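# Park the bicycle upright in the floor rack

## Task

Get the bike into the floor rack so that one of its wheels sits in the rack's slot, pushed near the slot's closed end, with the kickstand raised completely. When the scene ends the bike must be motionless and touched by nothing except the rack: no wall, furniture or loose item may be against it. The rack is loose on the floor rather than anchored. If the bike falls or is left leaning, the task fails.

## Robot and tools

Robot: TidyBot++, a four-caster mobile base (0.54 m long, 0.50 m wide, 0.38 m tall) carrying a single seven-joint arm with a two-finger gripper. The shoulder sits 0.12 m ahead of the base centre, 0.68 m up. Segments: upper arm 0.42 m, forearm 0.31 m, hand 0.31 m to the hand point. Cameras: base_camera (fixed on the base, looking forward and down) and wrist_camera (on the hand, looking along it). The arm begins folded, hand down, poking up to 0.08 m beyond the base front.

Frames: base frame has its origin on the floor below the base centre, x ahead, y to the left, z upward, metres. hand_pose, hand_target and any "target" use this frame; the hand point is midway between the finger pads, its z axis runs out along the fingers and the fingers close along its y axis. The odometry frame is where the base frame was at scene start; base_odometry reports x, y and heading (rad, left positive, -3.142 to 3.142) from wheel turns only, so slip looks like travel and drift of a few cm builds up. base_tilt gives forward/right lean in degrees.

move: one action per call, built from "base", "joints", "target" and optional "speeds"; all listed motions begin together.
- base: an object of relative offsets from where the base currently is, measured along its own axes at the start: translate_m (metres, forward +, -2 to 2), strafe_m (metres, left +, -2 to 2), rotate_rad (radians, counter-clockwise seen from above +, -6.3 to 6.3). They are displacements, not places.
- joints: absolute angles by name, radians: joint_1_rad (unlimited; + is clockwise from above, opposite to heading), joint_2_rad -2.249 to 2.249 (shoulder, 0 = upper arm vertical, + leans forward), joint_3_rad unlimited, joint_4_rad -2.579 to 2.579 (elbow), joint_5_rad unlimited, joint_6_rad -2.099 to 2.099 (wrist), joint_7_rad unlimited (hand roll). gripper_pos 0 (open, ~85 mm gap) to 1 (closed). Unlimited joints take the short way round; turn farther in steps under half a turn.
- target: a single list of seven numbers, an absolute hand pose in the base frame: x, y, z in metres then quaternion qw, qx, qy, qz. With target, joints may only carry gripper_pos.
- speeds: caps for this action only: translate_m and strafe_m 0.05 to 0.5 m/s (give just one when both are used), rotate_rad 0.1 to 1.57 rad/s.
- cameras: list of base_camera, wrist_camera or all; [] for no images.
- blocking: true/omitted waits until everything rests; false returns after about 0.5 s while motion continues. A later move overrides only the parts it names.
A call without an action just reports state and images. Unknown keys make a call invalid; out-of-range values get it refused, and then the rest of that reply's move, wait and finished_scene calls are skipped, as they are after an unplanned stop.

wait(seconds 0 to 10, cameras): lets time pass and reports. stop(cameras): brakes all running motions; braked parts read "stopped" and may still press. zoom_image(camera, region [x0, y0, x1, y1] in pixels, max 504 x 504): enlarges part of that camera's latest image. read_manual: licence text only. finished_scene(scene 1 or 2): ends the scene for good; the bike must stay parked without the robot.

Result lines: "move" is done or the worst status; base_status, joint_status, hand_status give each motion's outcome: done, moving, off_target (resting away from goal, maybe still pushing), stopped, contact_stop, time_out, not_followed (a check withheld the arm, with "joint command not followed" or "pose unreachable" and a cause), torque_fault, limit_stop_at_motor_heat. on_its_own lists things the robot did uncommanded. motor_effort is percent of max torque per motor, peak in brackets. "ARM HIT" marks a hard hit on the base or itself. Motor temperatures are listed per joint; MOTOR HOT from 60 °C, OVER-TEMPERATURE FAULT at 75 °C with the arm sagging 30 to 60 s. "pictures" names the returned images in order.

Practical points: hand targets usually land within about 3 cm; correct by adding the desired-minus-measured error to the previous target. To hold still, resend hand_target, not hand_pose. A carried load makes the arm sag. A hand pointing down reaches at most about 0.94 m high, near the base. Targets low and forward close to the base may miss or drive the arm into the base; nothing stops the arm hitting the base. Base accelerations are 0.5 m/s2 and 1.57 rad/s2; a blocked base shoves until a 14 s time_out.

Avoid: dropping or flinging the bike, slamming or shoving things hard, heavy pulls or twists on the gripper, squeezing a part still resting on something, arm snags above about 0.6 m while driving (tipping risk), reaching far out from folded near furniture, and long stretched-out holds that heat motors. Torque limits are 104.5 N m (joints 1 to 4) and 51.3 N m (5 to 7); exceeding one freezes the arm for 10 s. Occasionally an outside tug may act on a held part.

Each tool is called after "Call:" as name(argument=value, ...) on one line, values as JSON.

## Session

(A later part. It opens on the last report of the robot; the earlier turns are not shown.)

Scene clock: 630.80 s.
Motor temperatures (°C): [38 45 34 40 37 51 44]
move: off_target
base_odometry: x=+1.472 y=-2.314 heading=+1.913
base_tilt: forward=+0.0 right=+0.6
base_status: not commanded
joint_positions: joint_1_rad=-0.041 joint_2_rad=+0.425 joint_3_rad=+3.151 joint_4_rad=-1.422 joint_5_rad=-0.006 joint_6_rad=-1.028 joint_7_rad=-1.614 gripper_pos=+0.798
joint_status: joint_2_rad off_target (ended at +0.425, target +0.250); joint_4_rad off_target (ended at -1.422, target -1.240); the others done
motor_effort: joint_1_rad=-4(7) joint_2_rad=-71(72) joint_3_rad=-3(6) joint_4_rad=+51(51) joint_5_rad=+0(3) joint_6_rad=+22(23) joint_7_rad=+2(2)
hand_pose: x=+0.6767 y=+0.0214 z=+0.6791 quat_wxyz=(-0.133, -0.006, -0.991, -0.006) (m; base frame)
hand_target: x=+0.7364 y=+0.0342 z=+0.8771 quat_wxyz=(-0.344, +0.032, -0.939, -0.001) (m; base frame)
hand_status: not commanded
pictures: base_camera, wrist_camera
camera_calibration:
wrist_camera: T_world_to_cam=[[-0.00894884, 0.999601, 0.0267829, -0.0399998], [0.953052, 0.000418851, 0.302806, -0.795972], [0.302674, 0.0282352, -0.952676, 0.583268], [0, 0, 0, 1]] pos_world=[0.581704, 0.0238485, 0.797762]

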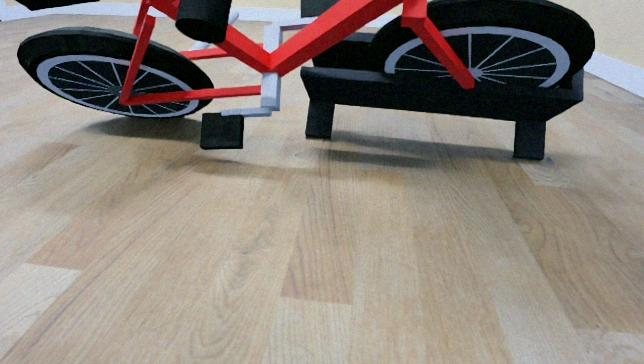

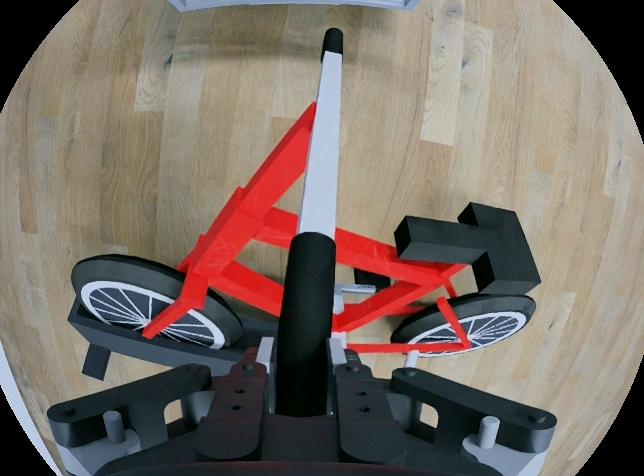

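Call:
move(base={"translate_m": 0.07}, speeds={"translate_m": 0.08}, joints={"joint_2_rad": 0.26, "joint_4_rad": -1.1, "joint_6_rad": -1.04})

Scene clock: 632.43 s.
Motor temperatures (°C): [38 45 34 40 37 51 44]
move: off_target
base_odometry: x=+1.448 y=-2.249 heading=+1.912
base_tilt: forward=+0.0 right=+0.6
base_status: done
joint_positions: joint_1_rad=-0.028 joint_2_rad=+0.440 joint_3_rad=+3.157 joint_4_rad=-1.280 joint_5_rad=-0.006 joint_6_rad=-1.146 joint_7_rad=-1.614 gripper_pos=+0.798
joint_status: joint_2_rad off_target (ended at +0.440, target +0.260); joint_4_rad off_target (ended at -1.280, target -1.100); joint_6_rad off_target (ended at -1.146, target -1.040)
motor_effort: joint_1_rad=-7(10) joint_2_rad=-67(75) joint_3_rad=-5(8) joint_4_rad=+51(53) joint_5_rad=-2(4) joint_6_rad=+27(28) joint_7_rad=+1(2)
hand_pose: x=+0.6937 y=+0.0118 z=+0.7163 quat_wxyz=(-0.137, -0.014, -0.990, -0.004) (m; base frame)
hand_target: x=+0.7439 y=+0.0344 z=+0.9247 quat_wxyz=(-0.362, +0.031, -0.931, -0.001) (m; base frame)
hand_status: not commanded
pictures: base_camera, wrist_camera
camera_calibration:
wrist_camera: T_world_to_cam=[[0.00823165, 0.999667, 0.0244383, -0.041491], [0.950151, -0.0154367, 0.311408, -0.827337], [0.311681, 0.0206567, -0.949962, 0.605701], [0, 0, 0, 1]] pos_world=[0.597651, 0.0161941, 0.834046]

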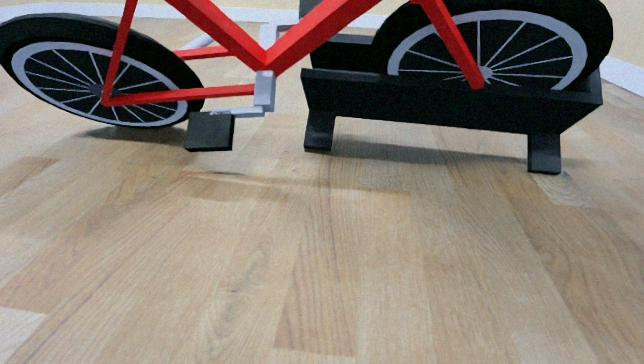

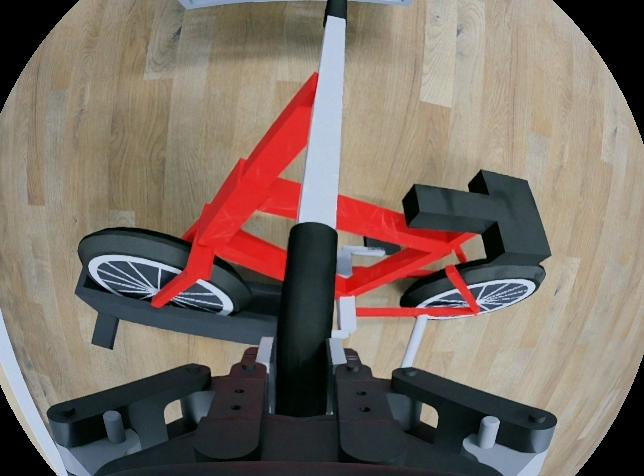

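Call:
move(base={"translate_m": 0.07}, speeds={"translate_m": 0.08}, joints={"joint_2_rad": 0.26, "joint_4_rad": -1.05, "joint_6_rad": -1.08})

Call:
move(base={"translate_m": 0.06}, speeds={"translate_m": 0.08}, joints={"joint_2_rad": 0.27, "joint_4_rad": -1.0, "joint_6_rad": -1.12})

Scene clock: 634.33 s.
Motor temperatures (°C): [38 45 34 40 37 51 44]
move: off_target
base_odometry: x=+1.425 y=-2.183 heading=+1.911
base_tilt: forward=+0.0 right=+0.6
base_status: done
joint_positions: joint_1_rad=-0.027 joint_2_rad=+0.440 joint_3_rad=+3.157 joint_4_rad=-1.221 joint_5_rad=-0.006 joint_6_rad=-1.189 joint_7_rad=-1.611 gripper_pos=+0.798
joint_status: joint_2_rad off_target (ended at +0.440, target +0.260); joint_4_rad off_target (ended at -1.221, target -1.050); joint_6_rad off_target (ended at -1.188, target -1.080)
motor_effort: joint_1_rad=-6(12) joint_2_rad=-68(74) joint_3_rad=-4(8) joint_4_rad=+51(55) joint_5_rad=+0(5) joint_6_rad=+27(29) joint_7_rad=+2(2)
hand_pose: x=+0.7011 y=+0.0106 z=+0.7361 quat_wxyz=(-0.146, -0.014, -0.989, -0.003) (m; base frame)
hand_target: x=+0.7425 y=+0.0342 z=+0.9421 quat_wxyz=(-0.367, +0.030, -0.930, -0.001) (m; base frame)
hand_status: not commanded
pictures: base_camera, wrist_camera
camera_calibration:
wrist_camera: T_world_to_cam=[[0.00671505, 0.999711, 0.0230802, -0.0387895], [0.944769, -0.0139056, 0.327441, -0.848605], [0.327667, 0.0196067, -0.94459, 0.607158], [0, 0, 0, 1]] pos_world=[0.60305, 0.0150736, 0.852279]

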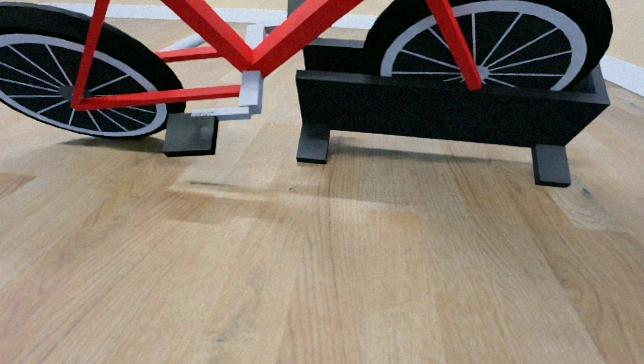

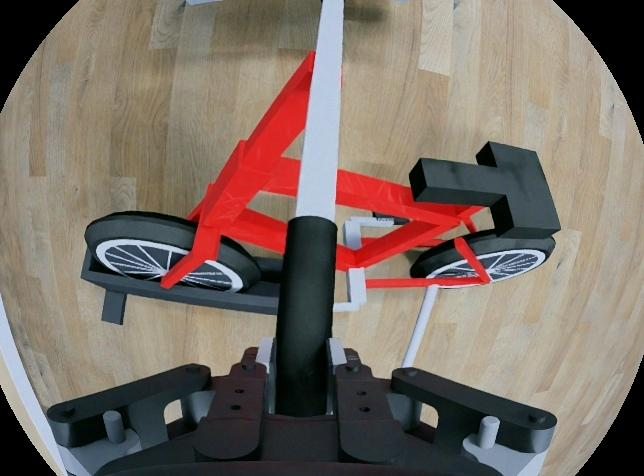

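Scene clock: 635.60 s.
Motor temperatures (°C): [38 45 34 40 37 51 44]
move: off_target
base_odometry: x=+1.405 y=-2.126 heading=+1.910
base_tilt: forward=+0.0 right=+0.6
base_status: done
joint_positions: joint_1_rad=-0.026 joint_2_rad=+0.447 joint_3_rad=+3.159 joint_4_rad=-1.169 joint_5_rad=-0.006 joint_6_rad=-1.228 joint_7_rad=-1.611 gripper_pos=+0.798
joint_status: joint_2_rad off_target (ended at +0.447, target +0.270); joint_4_rad off_target (ended at -1.169, target -1.000); joint_6_rad off_target (ended at -1.228, target -1.120)
motor_effort: joint_1_rad=-6(11) joint_2_rad=-67(75) joint_3_rad=-4(7) joint_4_rad=+49(54) joint_5_rad=-2(4) joint_6_rad=+26(29) joint_7_rad=+1(2)
hand_pose: x=+0.7062 y=+0.0096 z=+0.7491 quat_wxyz=(-0.148, -0.015, -0.989, -0.003) (m; base frame)
hand_target: x=+0.7431 y=+0.0341 z=+0.9531 quat_wxyz=(-0.367, +0.030, -0.930, -0.001) (m; base frame)
hand_status: not commanded
pictures: base_camera, wrist_camera
camera_calibration:
wrist_camera: T_world_to_cam=[[0.00845089, 0.999715, 0.0223327, -0.0387159], [0.943253, -0.0153839, 0.331718, -0.859849], [0.331967, 0.0182621, -0.943114, 0.613571], [0, 0, 0, 1]] pos_world=[0.607697, 0.0142719, 0.86476]

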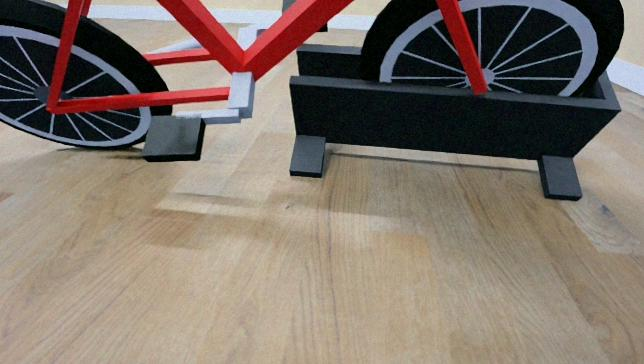

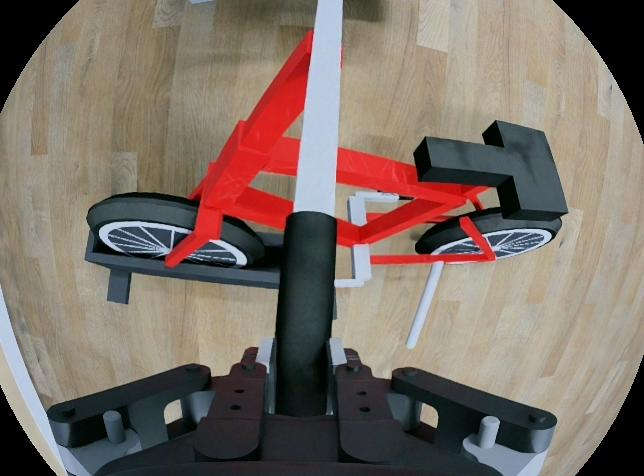

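Call:
move(base={"translate_m": 0.06}, speeds={"translate_m": 0.08}, joints={"joint_2_rad": 0.29, "joint_4_rad": -0.96, "joint_6_rad": -1.15})

Call:
move(base={"translate_m": 0.06}, speeds={"translate_m": 0.08}, joints={"joint_2_rad": 0.31, "joint_4_rad": -0.94, "joint_6_rad": -1.16})

Scene clock: 637.07 s.
Motor temperatures (°C): [38 46 34 41 37 51 44]
move: off_target
base_odometry: x=+1.385 y=-2.070 heading=+1.910
base_tilt: forward=+0.0 right=+0.6
base_status: done
joint_positions: joint_1_rad=-0.025 joint_2_rad=+0.460 joint_3_rad=+3.159 joint_4_rad=-1.125 joint_5_rad=-0.005 joint_6_rad=-1.257 joint_7_rad=-1.611 gripper_pos=+0.798
joint_status: joint_2_rad off_target (ended at +0.460, target +0.290); joint_4_rad off_target (ended at -1.125, target -0.960); joint_6_rad off_target (ended at -1.257, target -1.150)
motor_effort: joint_1_rad=-6(11) joint_2_rad=-67(73) joint_3_rad=-4(7) joint_4_rad=+48(53) joint_5_rad=-1(6) joint_6_rad=+25(28) joint_7_rad=+1(1)
hand_pose: x=+0.7120 y=+0.0090 z=+0.7568 quat_wxyz=(-0.149, -0.015, -0.989, -0.002) (m; base frame)
hand_target: x=+0.7470 y=+0.0342 z=+0.9546 quat_wxyz=(-0.362, +0.029, -0.932, -0.001) (m; base frame)
hand_status: not commanded
pictures: base_camera, wrist_camera
camera_calibration:
wrist_camera: T_world_to_cam=[[0.00922543, 0.999724, 0.0216073, -0.0384174], [0.942456, -0.0159147, 0.33395, -0.869032], [0.334202, 0.0172831, -0.942343, 0.616786], [0, 0, 0, 1]] pos_world=[0.613248, 0.0139165, 0.872268]

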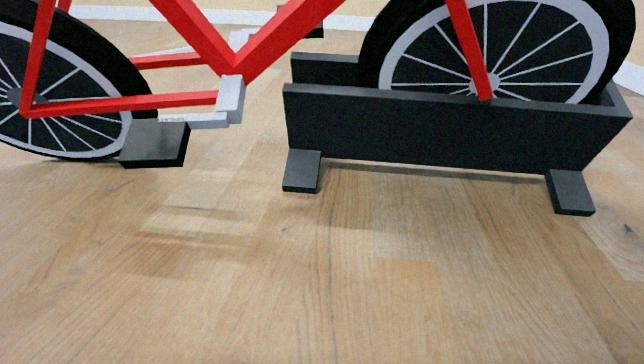

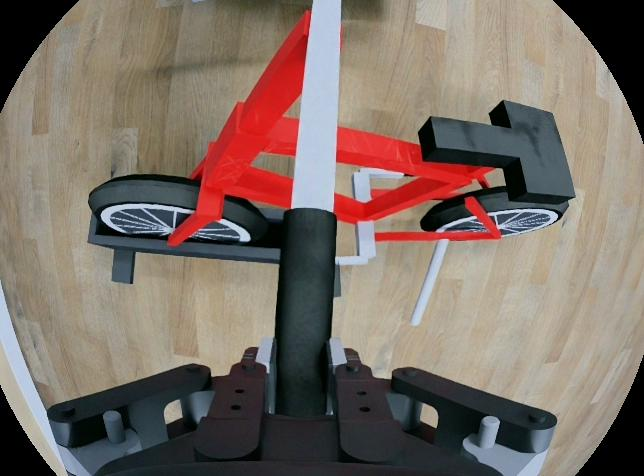

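Scene clock: 638.33 s.
Motor temperatures (°C): [38 46 34 41 37 51 44]
move: off_target
base_odometry: x=+1.365 y=-2.013 heading=+1.909
base_tilt: forward=+0.0 right=+0.6
base_status: done
joint_positions: joint_1_rad=-0.024 joint_2_rad=+0.469 joint_3_rad=+3.160 joint_4_rad=-1.102 joint_5_rad=-0.005 joint_6_rad=-1.270 joint_7_rad=-1.611 gripper_pos=+0.798
joint_status: joint_2_rad off_target (ended at +0.469, target +0.310); joint_4_rad off_target (ended at -1.102, target -0.940); joint_6_rad off_target (ended at -1.270, target -1.160)
motor_effort: joint_1_rad=-8(10) joint_2_rad=-68(70) joint_3_rad=-5(7) joint_4_rad=+48(50) joint_5_rad=-3(5) joint_6_rad=+24(27) joint_7_rad=+1(1)
hand_pose: x=+0.7159 y=+0.0081 z=+0.7595 quat_wxyz=(-0.150, -0.016, -0.989, -0.002) (m; base frame)
hand_target: x=+0.7527 y=+0.0345 z=+0.9500 quat_wxyz=(-0.358, +0.029, -0.933, -0.001) (m; base frame)
hand_status: not commanded
pictures: base_camera, wrist_camera
camera_calibration:
wrist_camera: T_world_to_cam=[[0.0107694, 0.99972, 0.0210557, -0.0382777], [0.942053, -0.0172043, 0.335022, -0.874082], [0.33529, 0.0162276, -0.941975, 0.617036], [0, 0, 0, 1]] pos_world=[0.616958, 0.013216, 0.874875]

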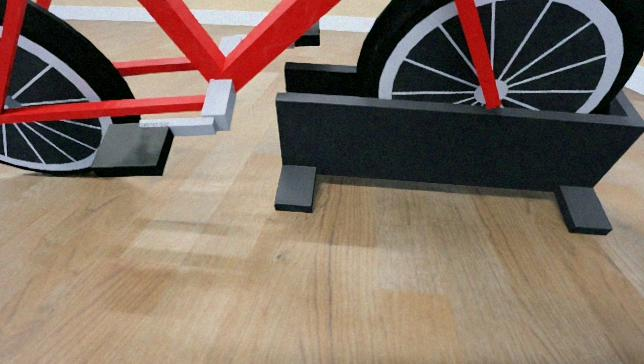

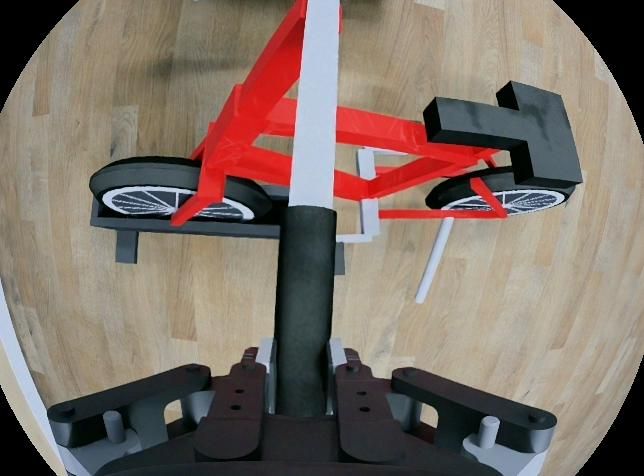

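Call:
move(base={"translate_m": 0.06}, speeds={"translate_m": 0.08}, joints={"joint_2_rad": 0.34, "joint_4_rad": -0.94, "joint_6_rad": -1.16})

Call:
move(base={"translate_m": 0.06}, speeds={"translate_m": 0.08}, joints={"joint_2_rad": 0.38, "joint_4_rad": -0.94, "joint_6_rad": -1.16})

Scene clock: 639.77 s.
Motor temperatures (°C): [38 46 34 41 37 51 44]
move: off_target
base_odometry: x=+1.346 y=-1.956 heading=+1.908
base_tilt: forward=+0.0 right=+0.6
base_status: done
joint_positions: joint_1_rad=-0.023 joint_2_rad=+0.484 joint_3_rad=+3.160 joint_4_rad=-1.087 joint_5_rad=-0.005 joint_6_rad=-1.272 joint_7_rad=-1.611 gripper_pos=+0.798
joint_status: joint_2_rad off_target (ended at +0.484, target +0.340); joint_4_rad off_target (ended at -1.087, target -0.940); joint_6_rad off_target (ended at -1.272, target -1.160)
motor_effort: joint_1_rad=-8(10) joint_2_rad=-67(70) joint_3_rad=-6(7) joint_4_rad=+46(51) joint_5_rad=-4(6) joint_6_rad=+23(28) joint_7_rad=+0(1)
hand_pose: x=+0.7209 y=+0.0074 z=+0.7569 quat_wxyz=(-0.149, -0.016, -0.989, -0.002) (m; base frame)
hand_target: x=+0.7604 y=+0.0350 z=+0.9309 quat_wxyz=(-0.344, +0.030, -0.939, -0.001) (m; base frame)
hand_status: not commanded
pictures: base_camera, wrist_camera
camera_calibration:
wrist_camera: T_world_to_cam=[[0.011854, 0.999724, 0.0202721, -0.0377895], [0.942469, -0.017944, 0.33381, -0.877325], [0.334082, 0.0151488, -0.942422, 0.614095], [0, 0, 0, 1]] pos_world=[0.622142, 0.0127335, 0.872363]

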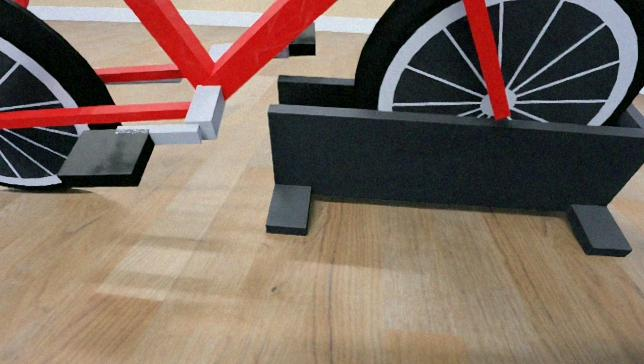

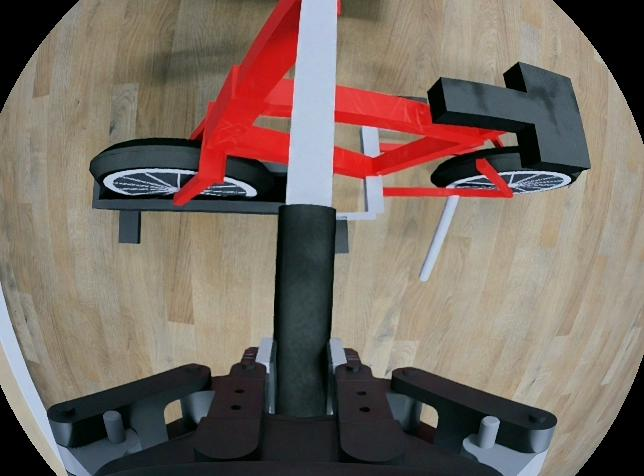

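Scene clock: 641.03 s.
Motor temperatures (°C): [38 46 34 41 37 51 44]
move: off_target
base_odometry: x=+1.326 y=-1.900 heading=+1.907
base_tilt: forward=+0.0 right=+0.6
base_status: done
joint_positions: joint_1_rad=-0.023 joint_2_rad=+0.510 joint_3_rad=+3.161 joint_4_rad=-1.068 joint_5_rad=-0.005 joint_6_rad=-1.272 joint_7_rad=-1.609 gripper_pos=+0.798
joint_status: joint_2_rad off_target (ended at +0.510, target +0.380); joint_4_rad off_target (ended at -1.068, target -0.940); joint_6_rad off_target (ended at -1.272, target -1.160)
motor_effort: joint_1_rad=-8(10) joint_2_rad=-64(67) joint_3_rad=-6(7) joint_4_rad=+42(48) joint_5_rad=-5(7) joint_6_rad=+20(26) joint_7_rad=+0(1)
hand_pose: x=+0.7283 y=+0.0071 z=+0.7483 quat_wxyz=(-0.145, -0.015, -0.989, -0.001) (m; base frame)
hand_target: x=+0.7699 y=+0.0356 z=+0.9050 quat_wxyz=(-0.325, +0.030, -0.945, +0.000) (m; base frame)
hand_status: not commanded
pictures: base_camera, wrist_camera
camera_calibration:
wrist_camera: T_world_to_cam=[[0.0108207, 0.999763, 0.0188835, -0.0355929], [0.945115, -0.0163929, 0.326326, -0.877755], [0.326558, 0.014316, -0.945069, 0.61105], [0, 0, 0, 1]] pos_world=[0.630421, 0.0124477, 0.864591]

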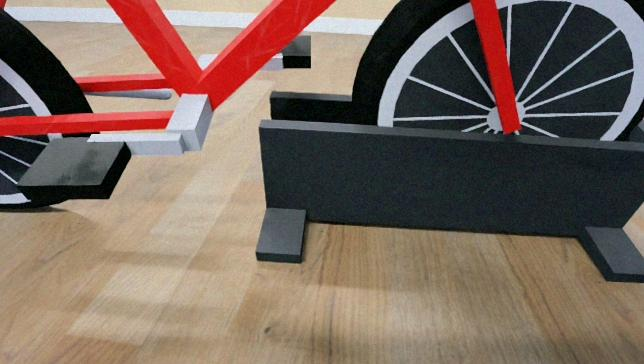

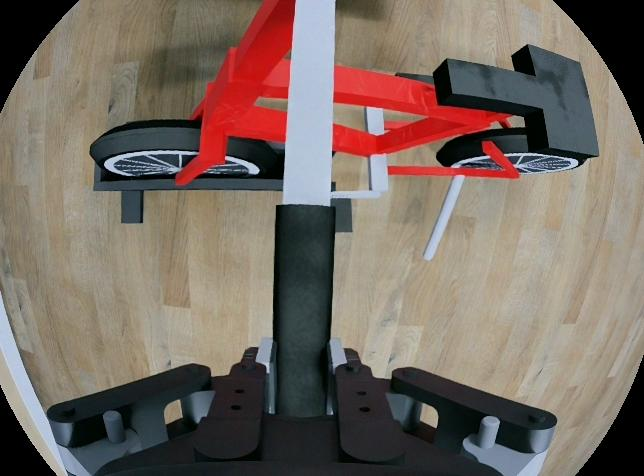

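Call:
move(base={"translate_m": 0.05}, speeds={"translate_m": 0.07}, joints={"joint_2_rad": 0.44, "joint_4_rad": -0.94, "joint_6_rad": -1.17})

Call:
move(base={"translate_m": 0.04}, speeds={"translate_m": 0.07}, joints={"joint_2_rad": 0.49, "joint_4_rad": -0.94, "joint_6_rad": -1.18})

Scene clock: 642.37 s.
Motor temperatures (°C): [38 46 34 41 37 51 44]
move: off_target
base_odometry: x=+1.309 y=-1.852 heading=+1.907
base_tilt: forward=+0.0 right=+0.6
base_status: done
joint_positions: joint_1_rad=-0.022 joint_2_rad=+0.548 joint_3_rad=+3.161 joint_4_rad=-1.044 joint_5_rad=-0.005 joint_6_rad=-1.269 joint_7_rad=-1.606 gripper_pos=+0.798
joint_status: joint_2_rad off_target (ended at +0.548, target +0.440); joint_4_rad off_target (ended at -1.044, target -0.940); joint_6_rad off_target (ended at -1.269, target -1.170)
motor_effort: joint_1_rad=-8(10) joint_2_rad=-62(65) joint_3_rad=-5(7) joint_4_rad=+38(46) joint_5_rad=-6(7) joint_6_rad=+17(23) joint_7_rad=+0(1)
hand_pose: x=+0.7388 y=+0.0068 z=+0.7352 quat_wxyz=(-0.140, -0.014, -0.990, +0.000) (m; base frame)
hand_target: x=+0.7795 y=+0.0361 z=+0.8638 quat_wxyz=(-0.292, +0.031, -0.956, +0.001) (m; base frame)
hand_status: not commanded
pictures: base_camera, wrist_camera
camera_calibration:
wrist_camera: T_world_to_cam=[[0.00905124, 0.999816, 0.0168845, -0.0323894], [0.948541, -0.0139294, 0.316347, -0.878608], [0.316524, 0.0131523, -0.948493, 0.605176], [0, 0, 0, 1]] pos_world=[0.642136, 0.0121855, 0.852497]

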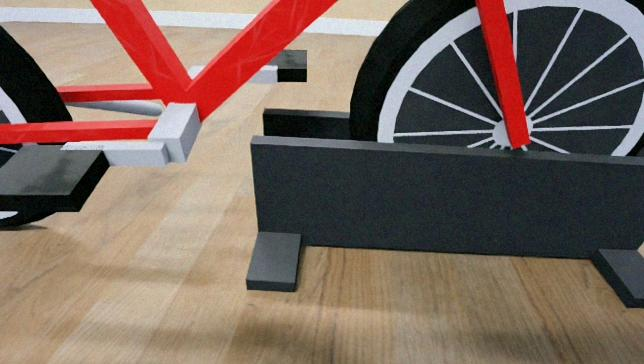

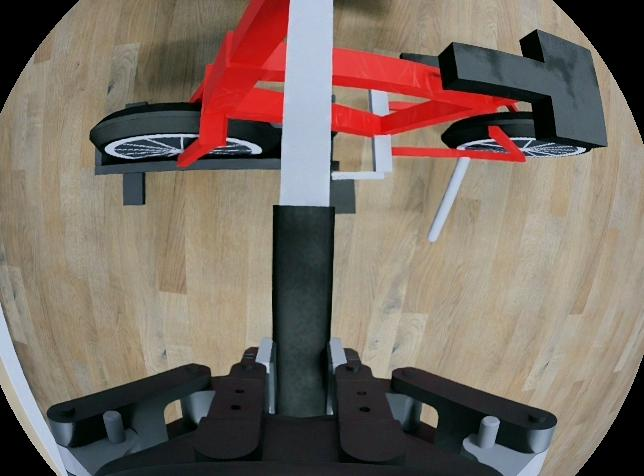

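Scene clock: 643.43 s.
Motor temperatures (°C): [38 46 34 41 37 51 44]
move: off_target
base_odometry: x=+1.296 y=-1.815 heading=+1.906
base_tilt: forward=+0.0 right=+0.6
base_status: done
joint_positions: joint_1_rad=-0.022 joint_2_rad=+0.583 joint_3_rad=+3.161 joint_4_rad=-1.026 joint_5_rad=-0.004 joint_6_rad=-1.264 joint_7_rad=-1.604 gripper_pos=+0.798
joint_status: joint_2_rad off_target (ended at +0.583, target +0.490); joint_4_rad off_target (ended at -1.026, target -0.940); the others done
motor_effort: joint_1_rad=-9(10) joint_2_rad=-60(63) joint_3_rad=-7(7) joint_4_rad=+34(41) joint_5_rad=-6(7) joint_6_rad=+14(20) joint_7_rad=-1(1)
hand_pose: x=+0.7475 y=+0.0067 z=+0.7208 quat_wxyz=(-0.134, -0.013, -0.991, +0.001) (m; base frame)
hand_target: x=+0.7851 y=+0.0364 z=+0.8289 quat_wxyz=(-0.263, +0.031, -0.964, +0.002) (m; base frame)
hand_status: not commanded
pictures: base_camera, wrist_camera
camera_calibration:
wrist_camera: T_world_to_cam=[[0.00747498, 0.999856, 0.0152489, -0.029765], [0.952332, -0.0117688, 0.304836, -0.876911], [0.304971, 0.0122434, -0.952283, 0.600074], [0, 0, 0, 1]] pos_world=[0.652328, 0.0120935, 0.839208]

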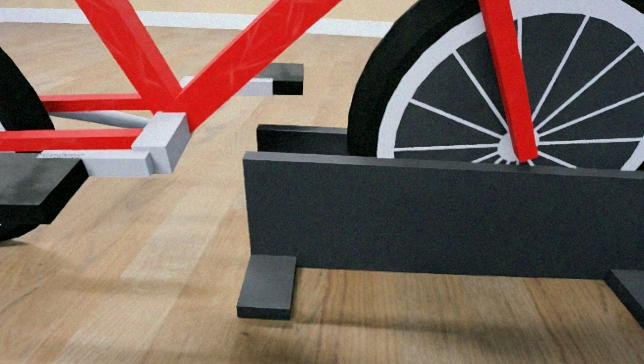

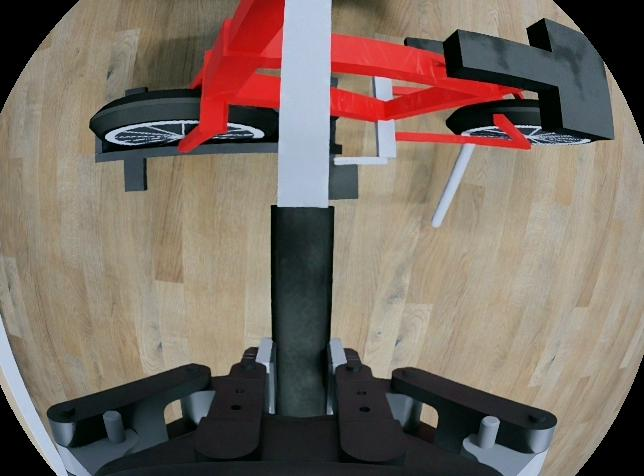

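Call:
move(base={"translate_m": 0.05}, speeds={"translate_m": 0.07}, joints={"joint_2_rad": 0.56, "joint_4_rad": -0.94, "joint_6_rad": -1.19})

Call:
move(base={"translate_m": 0.04}, speeds={"translate_m": 0.07}, joints={"joint_2_rad": 0.62, "joint_4_rad": -0.94, "joint_6_rad": -1.2})

Scene clock: 644.80 s.
Motor temperatures (°C): [38 46 34 41 37 51 44]
move: off_target
base_odometry: x=+1.280 y=-1.767 heading=+1.905
base_tilt: forward=+0.0 right=+0.6
base_status: done
joint_positions: joint_1_rad=-0.036 joint_2_rad=+0.613 joint_3_rad=+3.154 joint_4_rad=-1.014 joint_5_rad=-0.004 joint_6_rad=-1.267 joint_7_rad=-1.604 gripper_pos=+0.798
joint_status: joint_2_rad off_target (ended at +0.613, target +0.560); joint_4_rad off_target (ended at -1.014, target -0.940); the others done
motor_effort: joint_1_rad=-3(10) joint_2_rad=-52(61) joint_3_rad=-2(7) joint_4_rad=+32(38) joint_5_rad=+1(8) joint_6_rad=+17(18) joint_7_rad=+3(3)
hand_pose: x=+0.7513 y=+0.0192 z=+0.7066 quat_wxyz=(-0.124, -0.003, -0.992, -0.002) (m; base frame)
hand_target: x=+0.7909 y=+0.0368 z=+0.7805 quat_wxyz=(-0.224, +0.032, -0.974, +0.003) (m; base frame)
hand_status: not commanded
pictures: base_camera, wrist_camera
camera_calibration:
wrist_camera: T_world_to_cam=[[-0.0129637, 0.999747, 0.0183965, -0.028901], [0.958336, 0.00717218, 0.285555, -0.867267], [0.28535, 0.0213318, -0.958186, 0.603954], [0, 0, 0, 1]] pos_world=[0.65842, 0.0222305, 0.826884]

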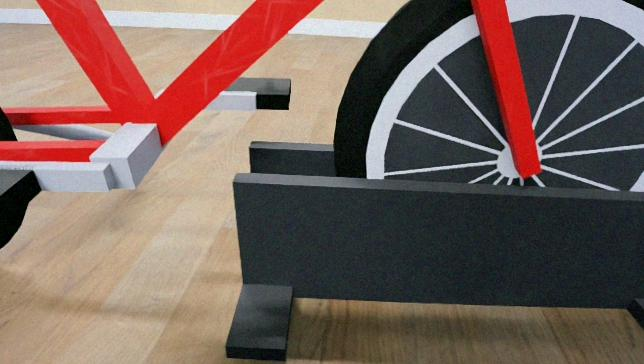

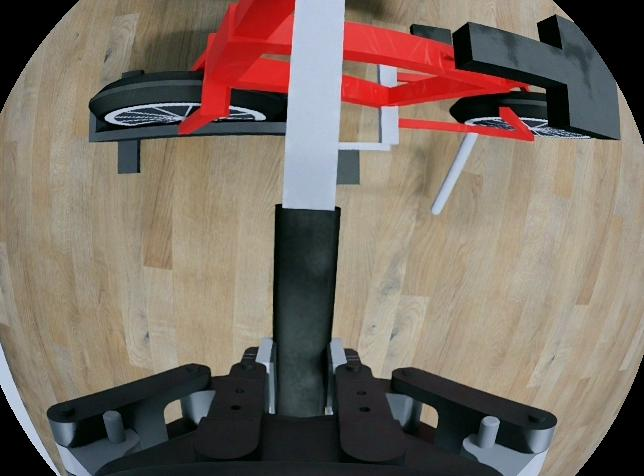

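Scene clock: 645.87 s.
Motor temperatures (°C): [38 46 34 41 37 51 44]
move: off_target
base_odometry: x=+1.267 y=-1.730 heading=+1.904
base_tilt: forward=+0.0 right=+0.6
base_status: done
joint_positions: joint_1_rad=-0.037 joint_2_rad=+0.645 joint_3_rad=+3.153 joint_4_rad=-0.999 joint_5_rad=-0.004 joint_6_rad=-1.272 joint_7_rad=-1.604 gripper_pos=+0.798
joint_status: joint_4_rad off_target (ended at -0.999, target -0.940); the others done
motor_effort: joint_1_rad=-2(3) joint_2_rad=-48(54) joint_3_rad=+0(2) joint_4_rad=+29(35) joint_5_rad=+0(2) joint_6_rad=+16(19) joint_7_rad=+1(3)
hand_pose: x=+0.7550 y=+0.0200 z=+0.6918 quat_wxyz=(-0.113, -0.003, -0.994, -0.002) (m; base frame)
hand_target: x=+0.7928 y=+0.0368 z=+0.7388 quat_wxyz=(-0.190, +0.032, -0.981, +0.004) (m; base frame)
hand_status: not commanded
pictures: base_camera, wrist_camera
camera_calibration:
wrist_camera: T_world_to_cam=[[-0.0137723, 0.999744, 0.0179517, -0.028517], [0.964415, 0.00854062, 0.264254, -0.856448], [0.264033, 0.0209523, -0.964286, 0.609067], [0, 0, 0, 1]] pos_world=[0.664765, 0.0230629, 0.814146]

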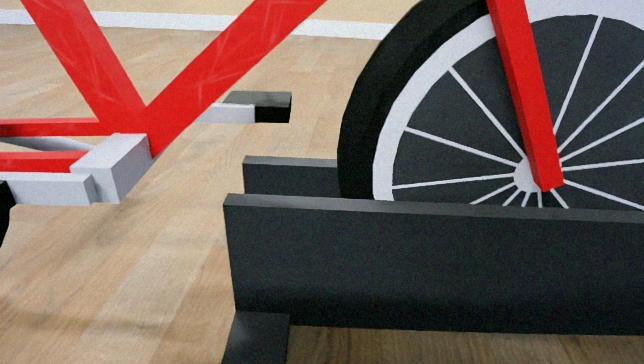

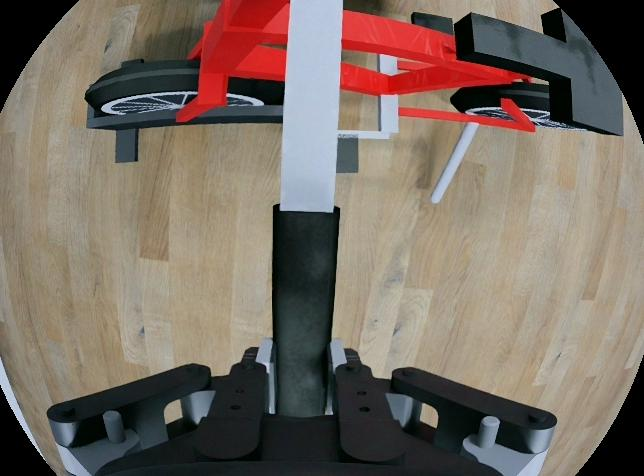

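Call:
move(base={"translate_m": 0.03}, speeds={"translate_m": 0.06}, joints={"joint_2_rad": 0.67, "joint_4_rad": -0.93, "joint_6_rad": -1.22})

Call:
move(base={"translate_m": 0.03}, speeds={"translate_m": 0.06}, joints={"joint_2_rad": 0.71, "joint_4_rad": -0.92, "joint_6_rad": -1.24})

Scene clock: 647.03 s.
Motor temperatures (°C): [38 46 34 41 37 51 44]
move: off_target
base_odometry: x=+1.257 y=-1.701 heading=+1.904
base_tilt: forward=+0.0 right=+0.6
base_status: done
joint_positions: joint_1_rad=-0.037 joint_2_rad=+0.680 joint_3_rad=+3.153 joint_4_rad=-0.980 joint_5_rad=-0.004 joint_6_rad=-1.279 joint_7_rad=-1.604 gripper_pos=+0.798
joint_status: joint_4_rad off_target (ended at -0.980, target -0.930); the others done
motor_effort: joint_1_rad=-2(2) joint_2_rad=-48(49) joint_3_rad=-1(1) joint_4_rad=+27(32) joint_5_rad=+1(2) joint_6_rad=+14(20) joint_7_rad=+1(2)
hand_pose: x=+0.7589 y=+0.0205 z=+0.6759 quat_wxyz=(-0.101, -0.002, -0.995, -0.001) (m; base frame)
hand_target: x=+0.7919 y=+0.0367 z=+0.7072 quat_wxyz=(-0.160, +0.032, -0.987, +0.004) (m; base frame)
hand_status: not commanded
pictures: base_camera, wrist_camera
camera_calibration:
wrist_camera: T_world_to_cam=[[-0.0139882, 0.99975, 0.0174582, -0.0281798], [0.970479, 0.00937009, 0.241004, -0.844932], [0.24078, 0.020314, -0.970367, 0.614518], [0, 0, 0, 1]] pos_world=[0.67163, 0.0236065, 0.800432]

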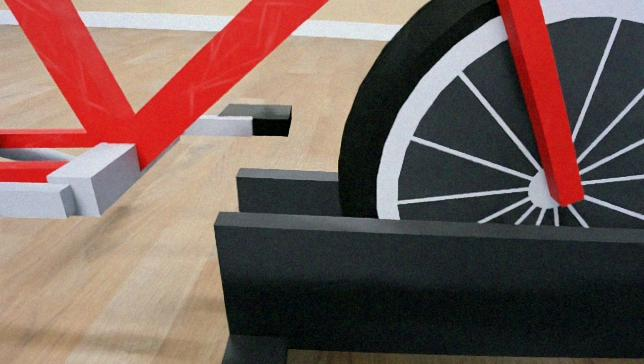

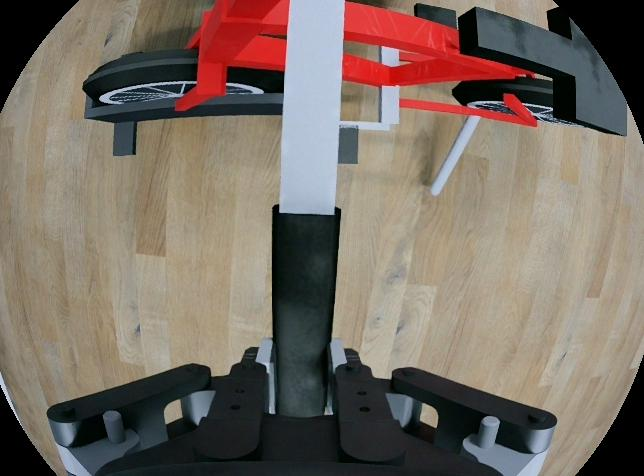

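Scene clock: 648.03 s.
Motor temperatures (°C): [38 46 34 41 37 51 44]
move: off_target
base_odometry: x=+1.247 y=-1.673 heading=+1.903
base_tilt: forward=+0.0 right=+0.6
base_status: done
joint_positions: joint_1_rad=-0.040 joint_2_rad=+0.707 joint_3_rad=+3.152 joint_4_rad=-0.967 joint_5_rad=-0.004 joint_6_rad=-1.289 joint_7_rad=-1.604 gripper_pos=+0.798
joint_status: joint_4_rad off_target (ended at -0.967, target -0.920); the others done
motor_effort: joint_1_rad=-2(3) joint_2_rad=-45(48) joint_3_rad=-1(1) joint_4_rad=+26(30) joint_5_rad=-1(2) joint_6_rad=+16(18) joint_7_rad=+2(2)
hand_pose: x=+0.7601 y=+0.0230 z=+0.6628 quat_wxyz=(-0.089, +0.000, -0.996, -0.001) (m; base frame)
hand_target: x=+0.7896 y=+0.0365 z=+0.6825 quat_wxyz=(-0.136, +0.033, -0.990, +0.005) (m; base frame)
hand_status: not commanded
pictures: base_camera, wrist_camera
camera_calibration:
wrist_camera: T_world_to_cam=[[-0.0173495, 0.999695, 0.0175996, -0.0279265], [0.975859, 0.0130978, 0.21801, -0.831901], [0.217713, 0.0209571, -0.975788, 0.622528], [0, 0, 0, 1]] pos_world=[0.675801, 0.0257677, 0.78931]

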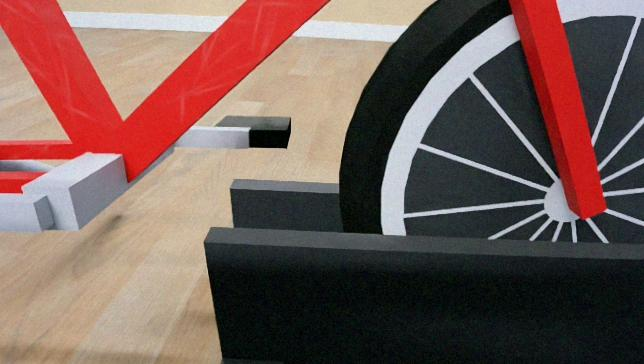

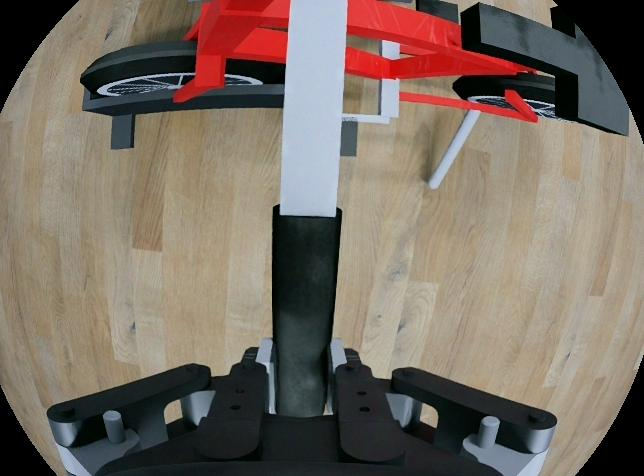

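Call:
move(base={"translate_m": 0.02}, speeds={"translate_m": 0.06}, joints={"joint_2_rad": 0.75, "joint_4_rad": -0.91, "joint_6_rad": -1.26})

Call:
zoom_image(camera="wrist_camera", region=[70, 0, 574, 240])

Scene clock: 649.00 s.
Motor temperatures (°C): [38 46 34 41 37 51 44]
move: done
base_odometry: x=+1.241 y=-1.654 heading=+1.903
base_tilt: forward=+0.0 right=+0.6
base_status: done
joint_positions: joint_1_rad=-0.044 joint_2_rad=+0.732 joint_3_rad=+3.150 joint_4_rad=-0.943 joint_5_rad=-0.004 joint_6_rad=-1.303 joint_7_rad=-1.604 gripper_pos=+0.798
joint_status: all done
motor_effort: joint_1_rad=-1(2) joint_2_rad=-43(46) joint_3_rad=+0(1) joint_4_rad=+23(28) joint_5_rad=+0(2) joint_6_rad=+13(18) joint_7_rad=+2(2)
hand_pose: x=+0.7632 y=+0.0267 z=+0.6548 quat_wxyz=(-0.082, +0.002, -0.997, -0.002) (m; base frame)
hand_target: x=+0.7864 y=+0.0363 z=+0.6580 quat_wxyz=(-0.111, +0.033, -0.993, +0.006) (m; base frame)
hand_status: not commanded
pictures: base_camera, wrist_camera
camera_calibration:
wrist_camera: T_world_to_cam=[[-0.0227251, 0.999572, 0.0184443, -0.0279233], [0.978912, 0.0185015, 0.20344, -0.826207], [0.203012, 0.0226786, -0.978914, 0.627132], [0, 0, 0, 1]] pos_world=[0.680835, 0.028975, 0.782507]

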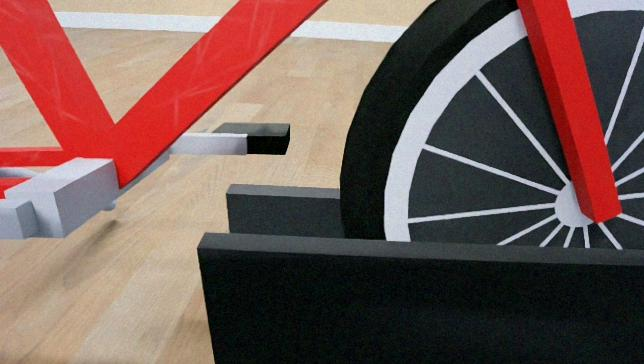

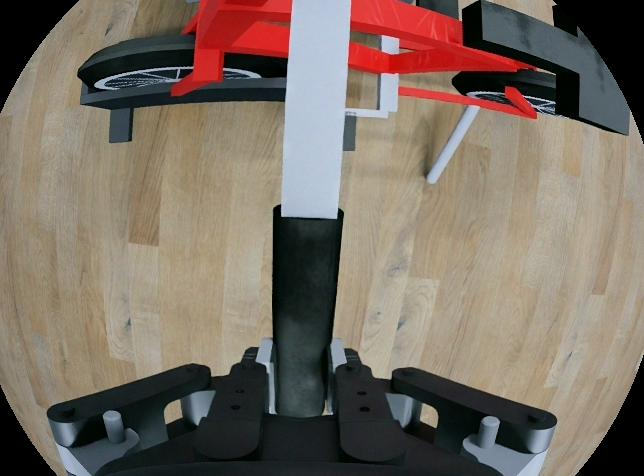

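Scaled by 1.000.

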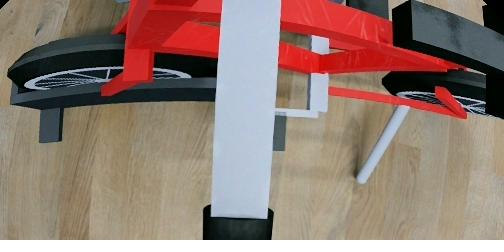

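Call:
move(joints={"joint_2_rad": 0.79, "joint_4_rad": -0.90, "joint_6_rad": -1.27})

Call:
zoom_image(camera="wrist_camera", region=[70, 0, 574, 240])

Scene clock: 650.00 s.
Motor temperatures (°C): [38 46 34 41 37 51 44]
move: off_target
base_odometry: x=+1.241 y=-1.654 heading=+1.903
base_tilt: forward=+0.0 right=+0.6
base_status: not commanded
joint_positions: joint_1_rad=-0.045 joint_2_rad=+0.748 joint_3_rad=+3.150 joint_4_rad=-0.922 joint_5_rad=-0.004 joint_6_rad=-1.303 joint_7_rad=-1.604 gripper_pos=+0.798
joint_status: joint_2_rad off_target (ended at +0.748, target +0.790); the others done
motor_effort: joint_1_rad=+0(1) joint_2_rad=-40(42) joint_3_rad=+0(1) joint_4_rad=+21(24) joint_5_rad=+2(2) joint_6_rad=+12(13) joint_7_rad=+2(3)
hand_pose: x=+0.7696 y=+0.0277 z=+0.6521 quat_wxyz=(-0.084, +0.003, -0.996, -0.002) (m; base frame)
hand_target: x=+0.7853 y=+0.0362 z=+0.6345 quat_wxyz=(-0.091, +0.033, -0.995, +0.006) (m; base frame)
hand_status: not commanded
pictures: base_camera, wrist_camera
camera_calibration:
wrist_camera: T_world_to_cam=[[-0.0238722, 0.999539, 0.018776, -0.027969], [0.977941, 0.0194497, 0.207975, -0.834114], [0.207513, 0.0233267, -0.977954, 0.619108], [0, 0, 0, 1]] pos_world=[0.686573, 0.0297376, 0.779459]

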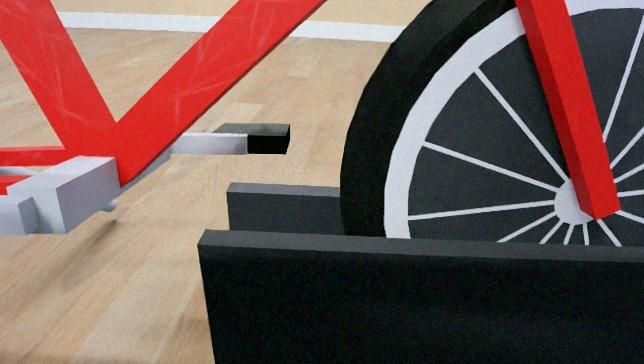

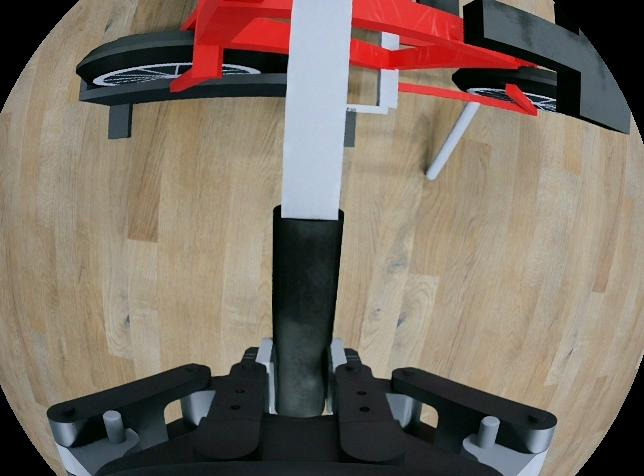

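Scaled by 1.000.

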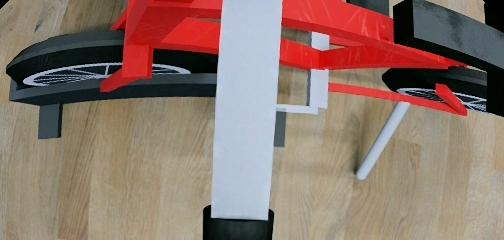

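Call:
move(joints={"gripper_pos": 0.72}, cameras=["wrist_camera"])

Call:
move(joints={"gripper_pos": 0.3})

Scene clock: 650.97 s.
Motor temperatures (°C): [38 46 34 41 37 51 44]
move: done
base_odometry: x=+1.241 y=-1.654 heading=+1.903
base_tilt: forward=+0.0 right=+0.6
base_status: not commanded
joint_positions: joint_1_rad=-0.046 joint_2_rad=+0.759 joint_3_rad=+3.150 joint_4_rad=-0.914 joint_5_rad=-0.004 joint_6_rad=-1.288 joint_7_rad=-1.604 gripper_pos=+0.720
joint_status: all done
motor_effort: joint_1_rad=+0(1) joint_2_rad=-42(43) joint_3_rad=+0(1) joint_4_rad=+18(21) joint_5_rad=+0(2) joint_6_rad=+4(12) joint_7_rad=+1(2)
hand_pose: x=+0.7765 y=+0.0287 z=+0.6484 quat_wxyz=(-0.090, +0.003, -0.996, -0.002) (m; base frame)
hand_target: x=+0.7853 y=+0.0362 z=+0.6345 quat_wxyz=(-0.091, +0.033, -0.995, +0.006) (m; base frame)
hand_status: not commanded
pictures: wrist_camera
camera_calibration:
wrist_camera: T_world_to_cam=[[-0.0253649, 0.9995, 0.018852, -0.0276239], [0.975455, 0.0206197, 0.219232, -0.84556], [0.218734, 0.0239501, -0.975491, 0.603755], [0, 0, 0, 1]] pos_world=[0.692043, 0.0305853, 0.774852]

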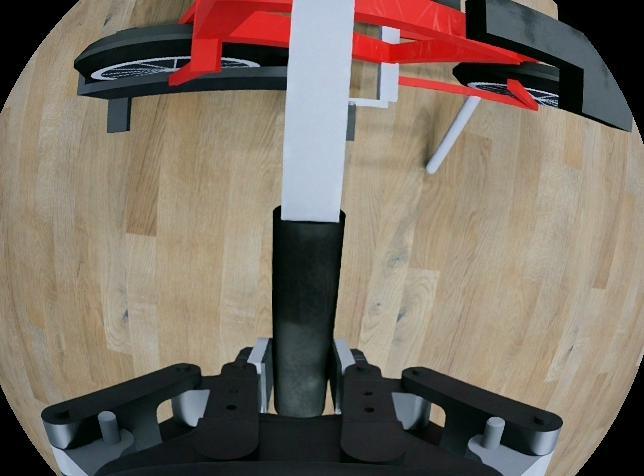

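Scene clock: 651.73 s.
Motor temperatures (°C): [38 46 34 41 37 51 44]
move: done
base_odometry: x=+1.241 y=-1.654 heading=+1.903
base_tilt: forward=+0.0 right=+0.6
base_status: not commanded
joint_positions: joint_1_rad=-0.046 joint_2_rad=+0.765 joint_3_rad=+3.150 joint_4_rad=-0.909 joint_5_rad=-0.004 joint_6_rad=-1.287 joint_7_rad=-1.604 gripper_pos=+0.300
joint_status: all done
motor_effort: joint_1_rad=+0(0) joint_2_rad=-44(44) joint_3_rad=-1(1) joint_4_rad=+18(19) joint_5_rad=-1(3) joint_6_rad=+1(3) joint_7_rad=+1(1)
hand_pose: x=+0.7784 y=+0.0287 z=+0.6464 quat_wxyz=(-0.090, +0.003, -0.996, -0.002) (m; base frame)
hand_target: x=+0.7853 y=+0.0362 z=+0.6345 quat_wxyz=(-0.091, +0.033, -0.995, +0.006) (m; base frame)
hand_status: not commanded
pictures: base_camera, wrist_camera
camera_calibration:
wrist_camera: T_world_to_cam=[[-0.0254031, 0.9995, 0.0188226, -0.0275732], [0.975359, 0.020653, 0.219657, -0.847198], [0.219159, 0.0239387, -0.975396, 0.600913], [0, 0, 0, 1]] pos_world=[0.693926, 0.0306715, 0.77274]

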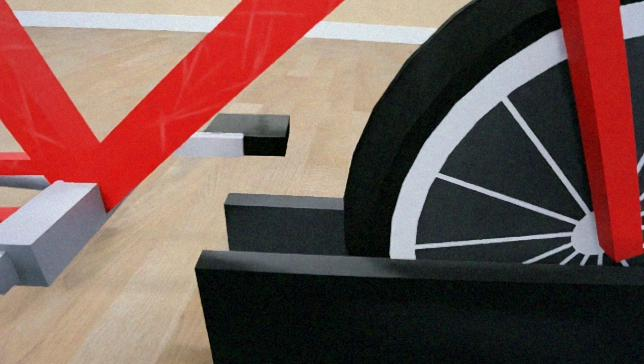

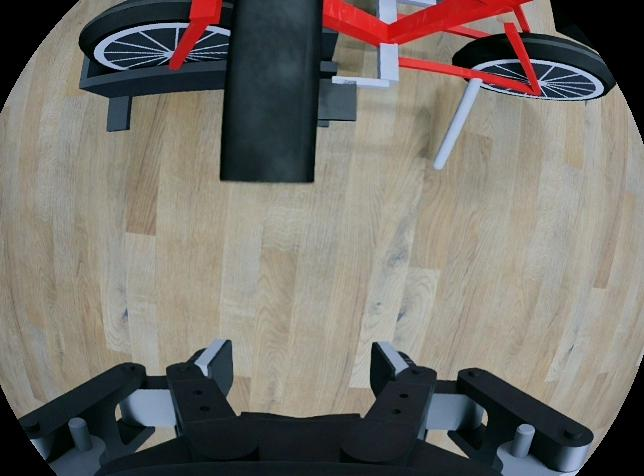

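Call:
wait(seconds=0.3)

Scene clock: 652.10 s.
Motor temperatures (°C): [38 46 34 41 37 51 44]
base_odometry: x=+1.241 y=-1.654 heading=+1.903
base_tilt: forward=+0.0 right=+0.6
base_status: not commanded
joint_positions: joint_1_rad=-0.046 joint_2_rad=+0.765 joint_3_rad=+3.150 joint_4_rad=-0.909 joint_5_rad=-0.004 joint_6_rad=-1.287 joint_7_rad=-1.604 gripper_pos=+0.300
joint_status: all done
motor_effort: joint_1_rad=+0(0) joint_2_rad=-44(44) joint_3_rad=+0(1) joint_4_rad=+18(19) joint_5_rad=-1(3) joint_6_rad=+1(3) joint_7_rad=+1(1)
hand_pose: x=+0.7784 y=+0.0287 z=+0.6464 quat_wxyz=(-0.090, +0.003, -0.996, -0.002) (m; base frame)
hand_target: x=+0.7853 y=+0.0362 z=+0.6345 quat_wxyz=(-0.091, +0.033, -0.995, +0.006) (m; base frame)
hand_status: not commanded
wait: 0.30 s; at rest by 0.20 s
pictures: base_camera, wrist_camera
camera_calibration:
wrist_camera: T_world_to_cam=[[-0.0254031, 0.9995, 0.0188226, -0.0275732], [0.975359, 0.020653, 0.219657, -0.847198], [0.219159, 0.0239387, -0.975396, 0.600913], [0, 0, 0, 1]] pos_world=[0.693926, 0.0306715, 0.77274]

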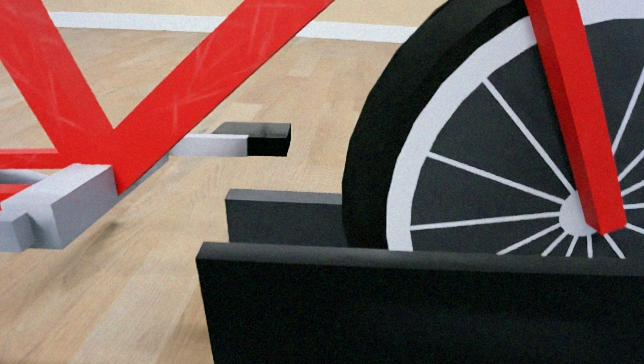

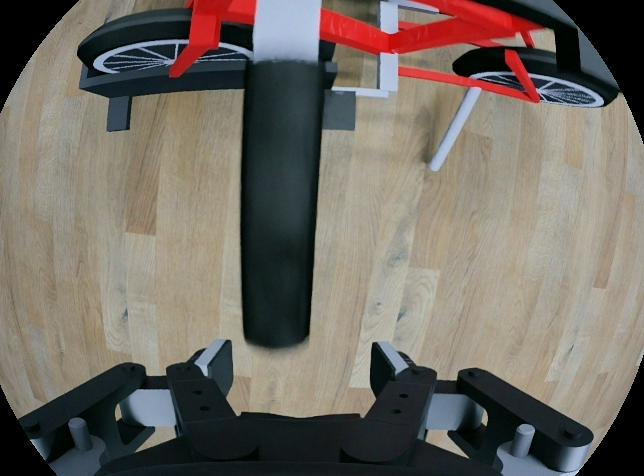

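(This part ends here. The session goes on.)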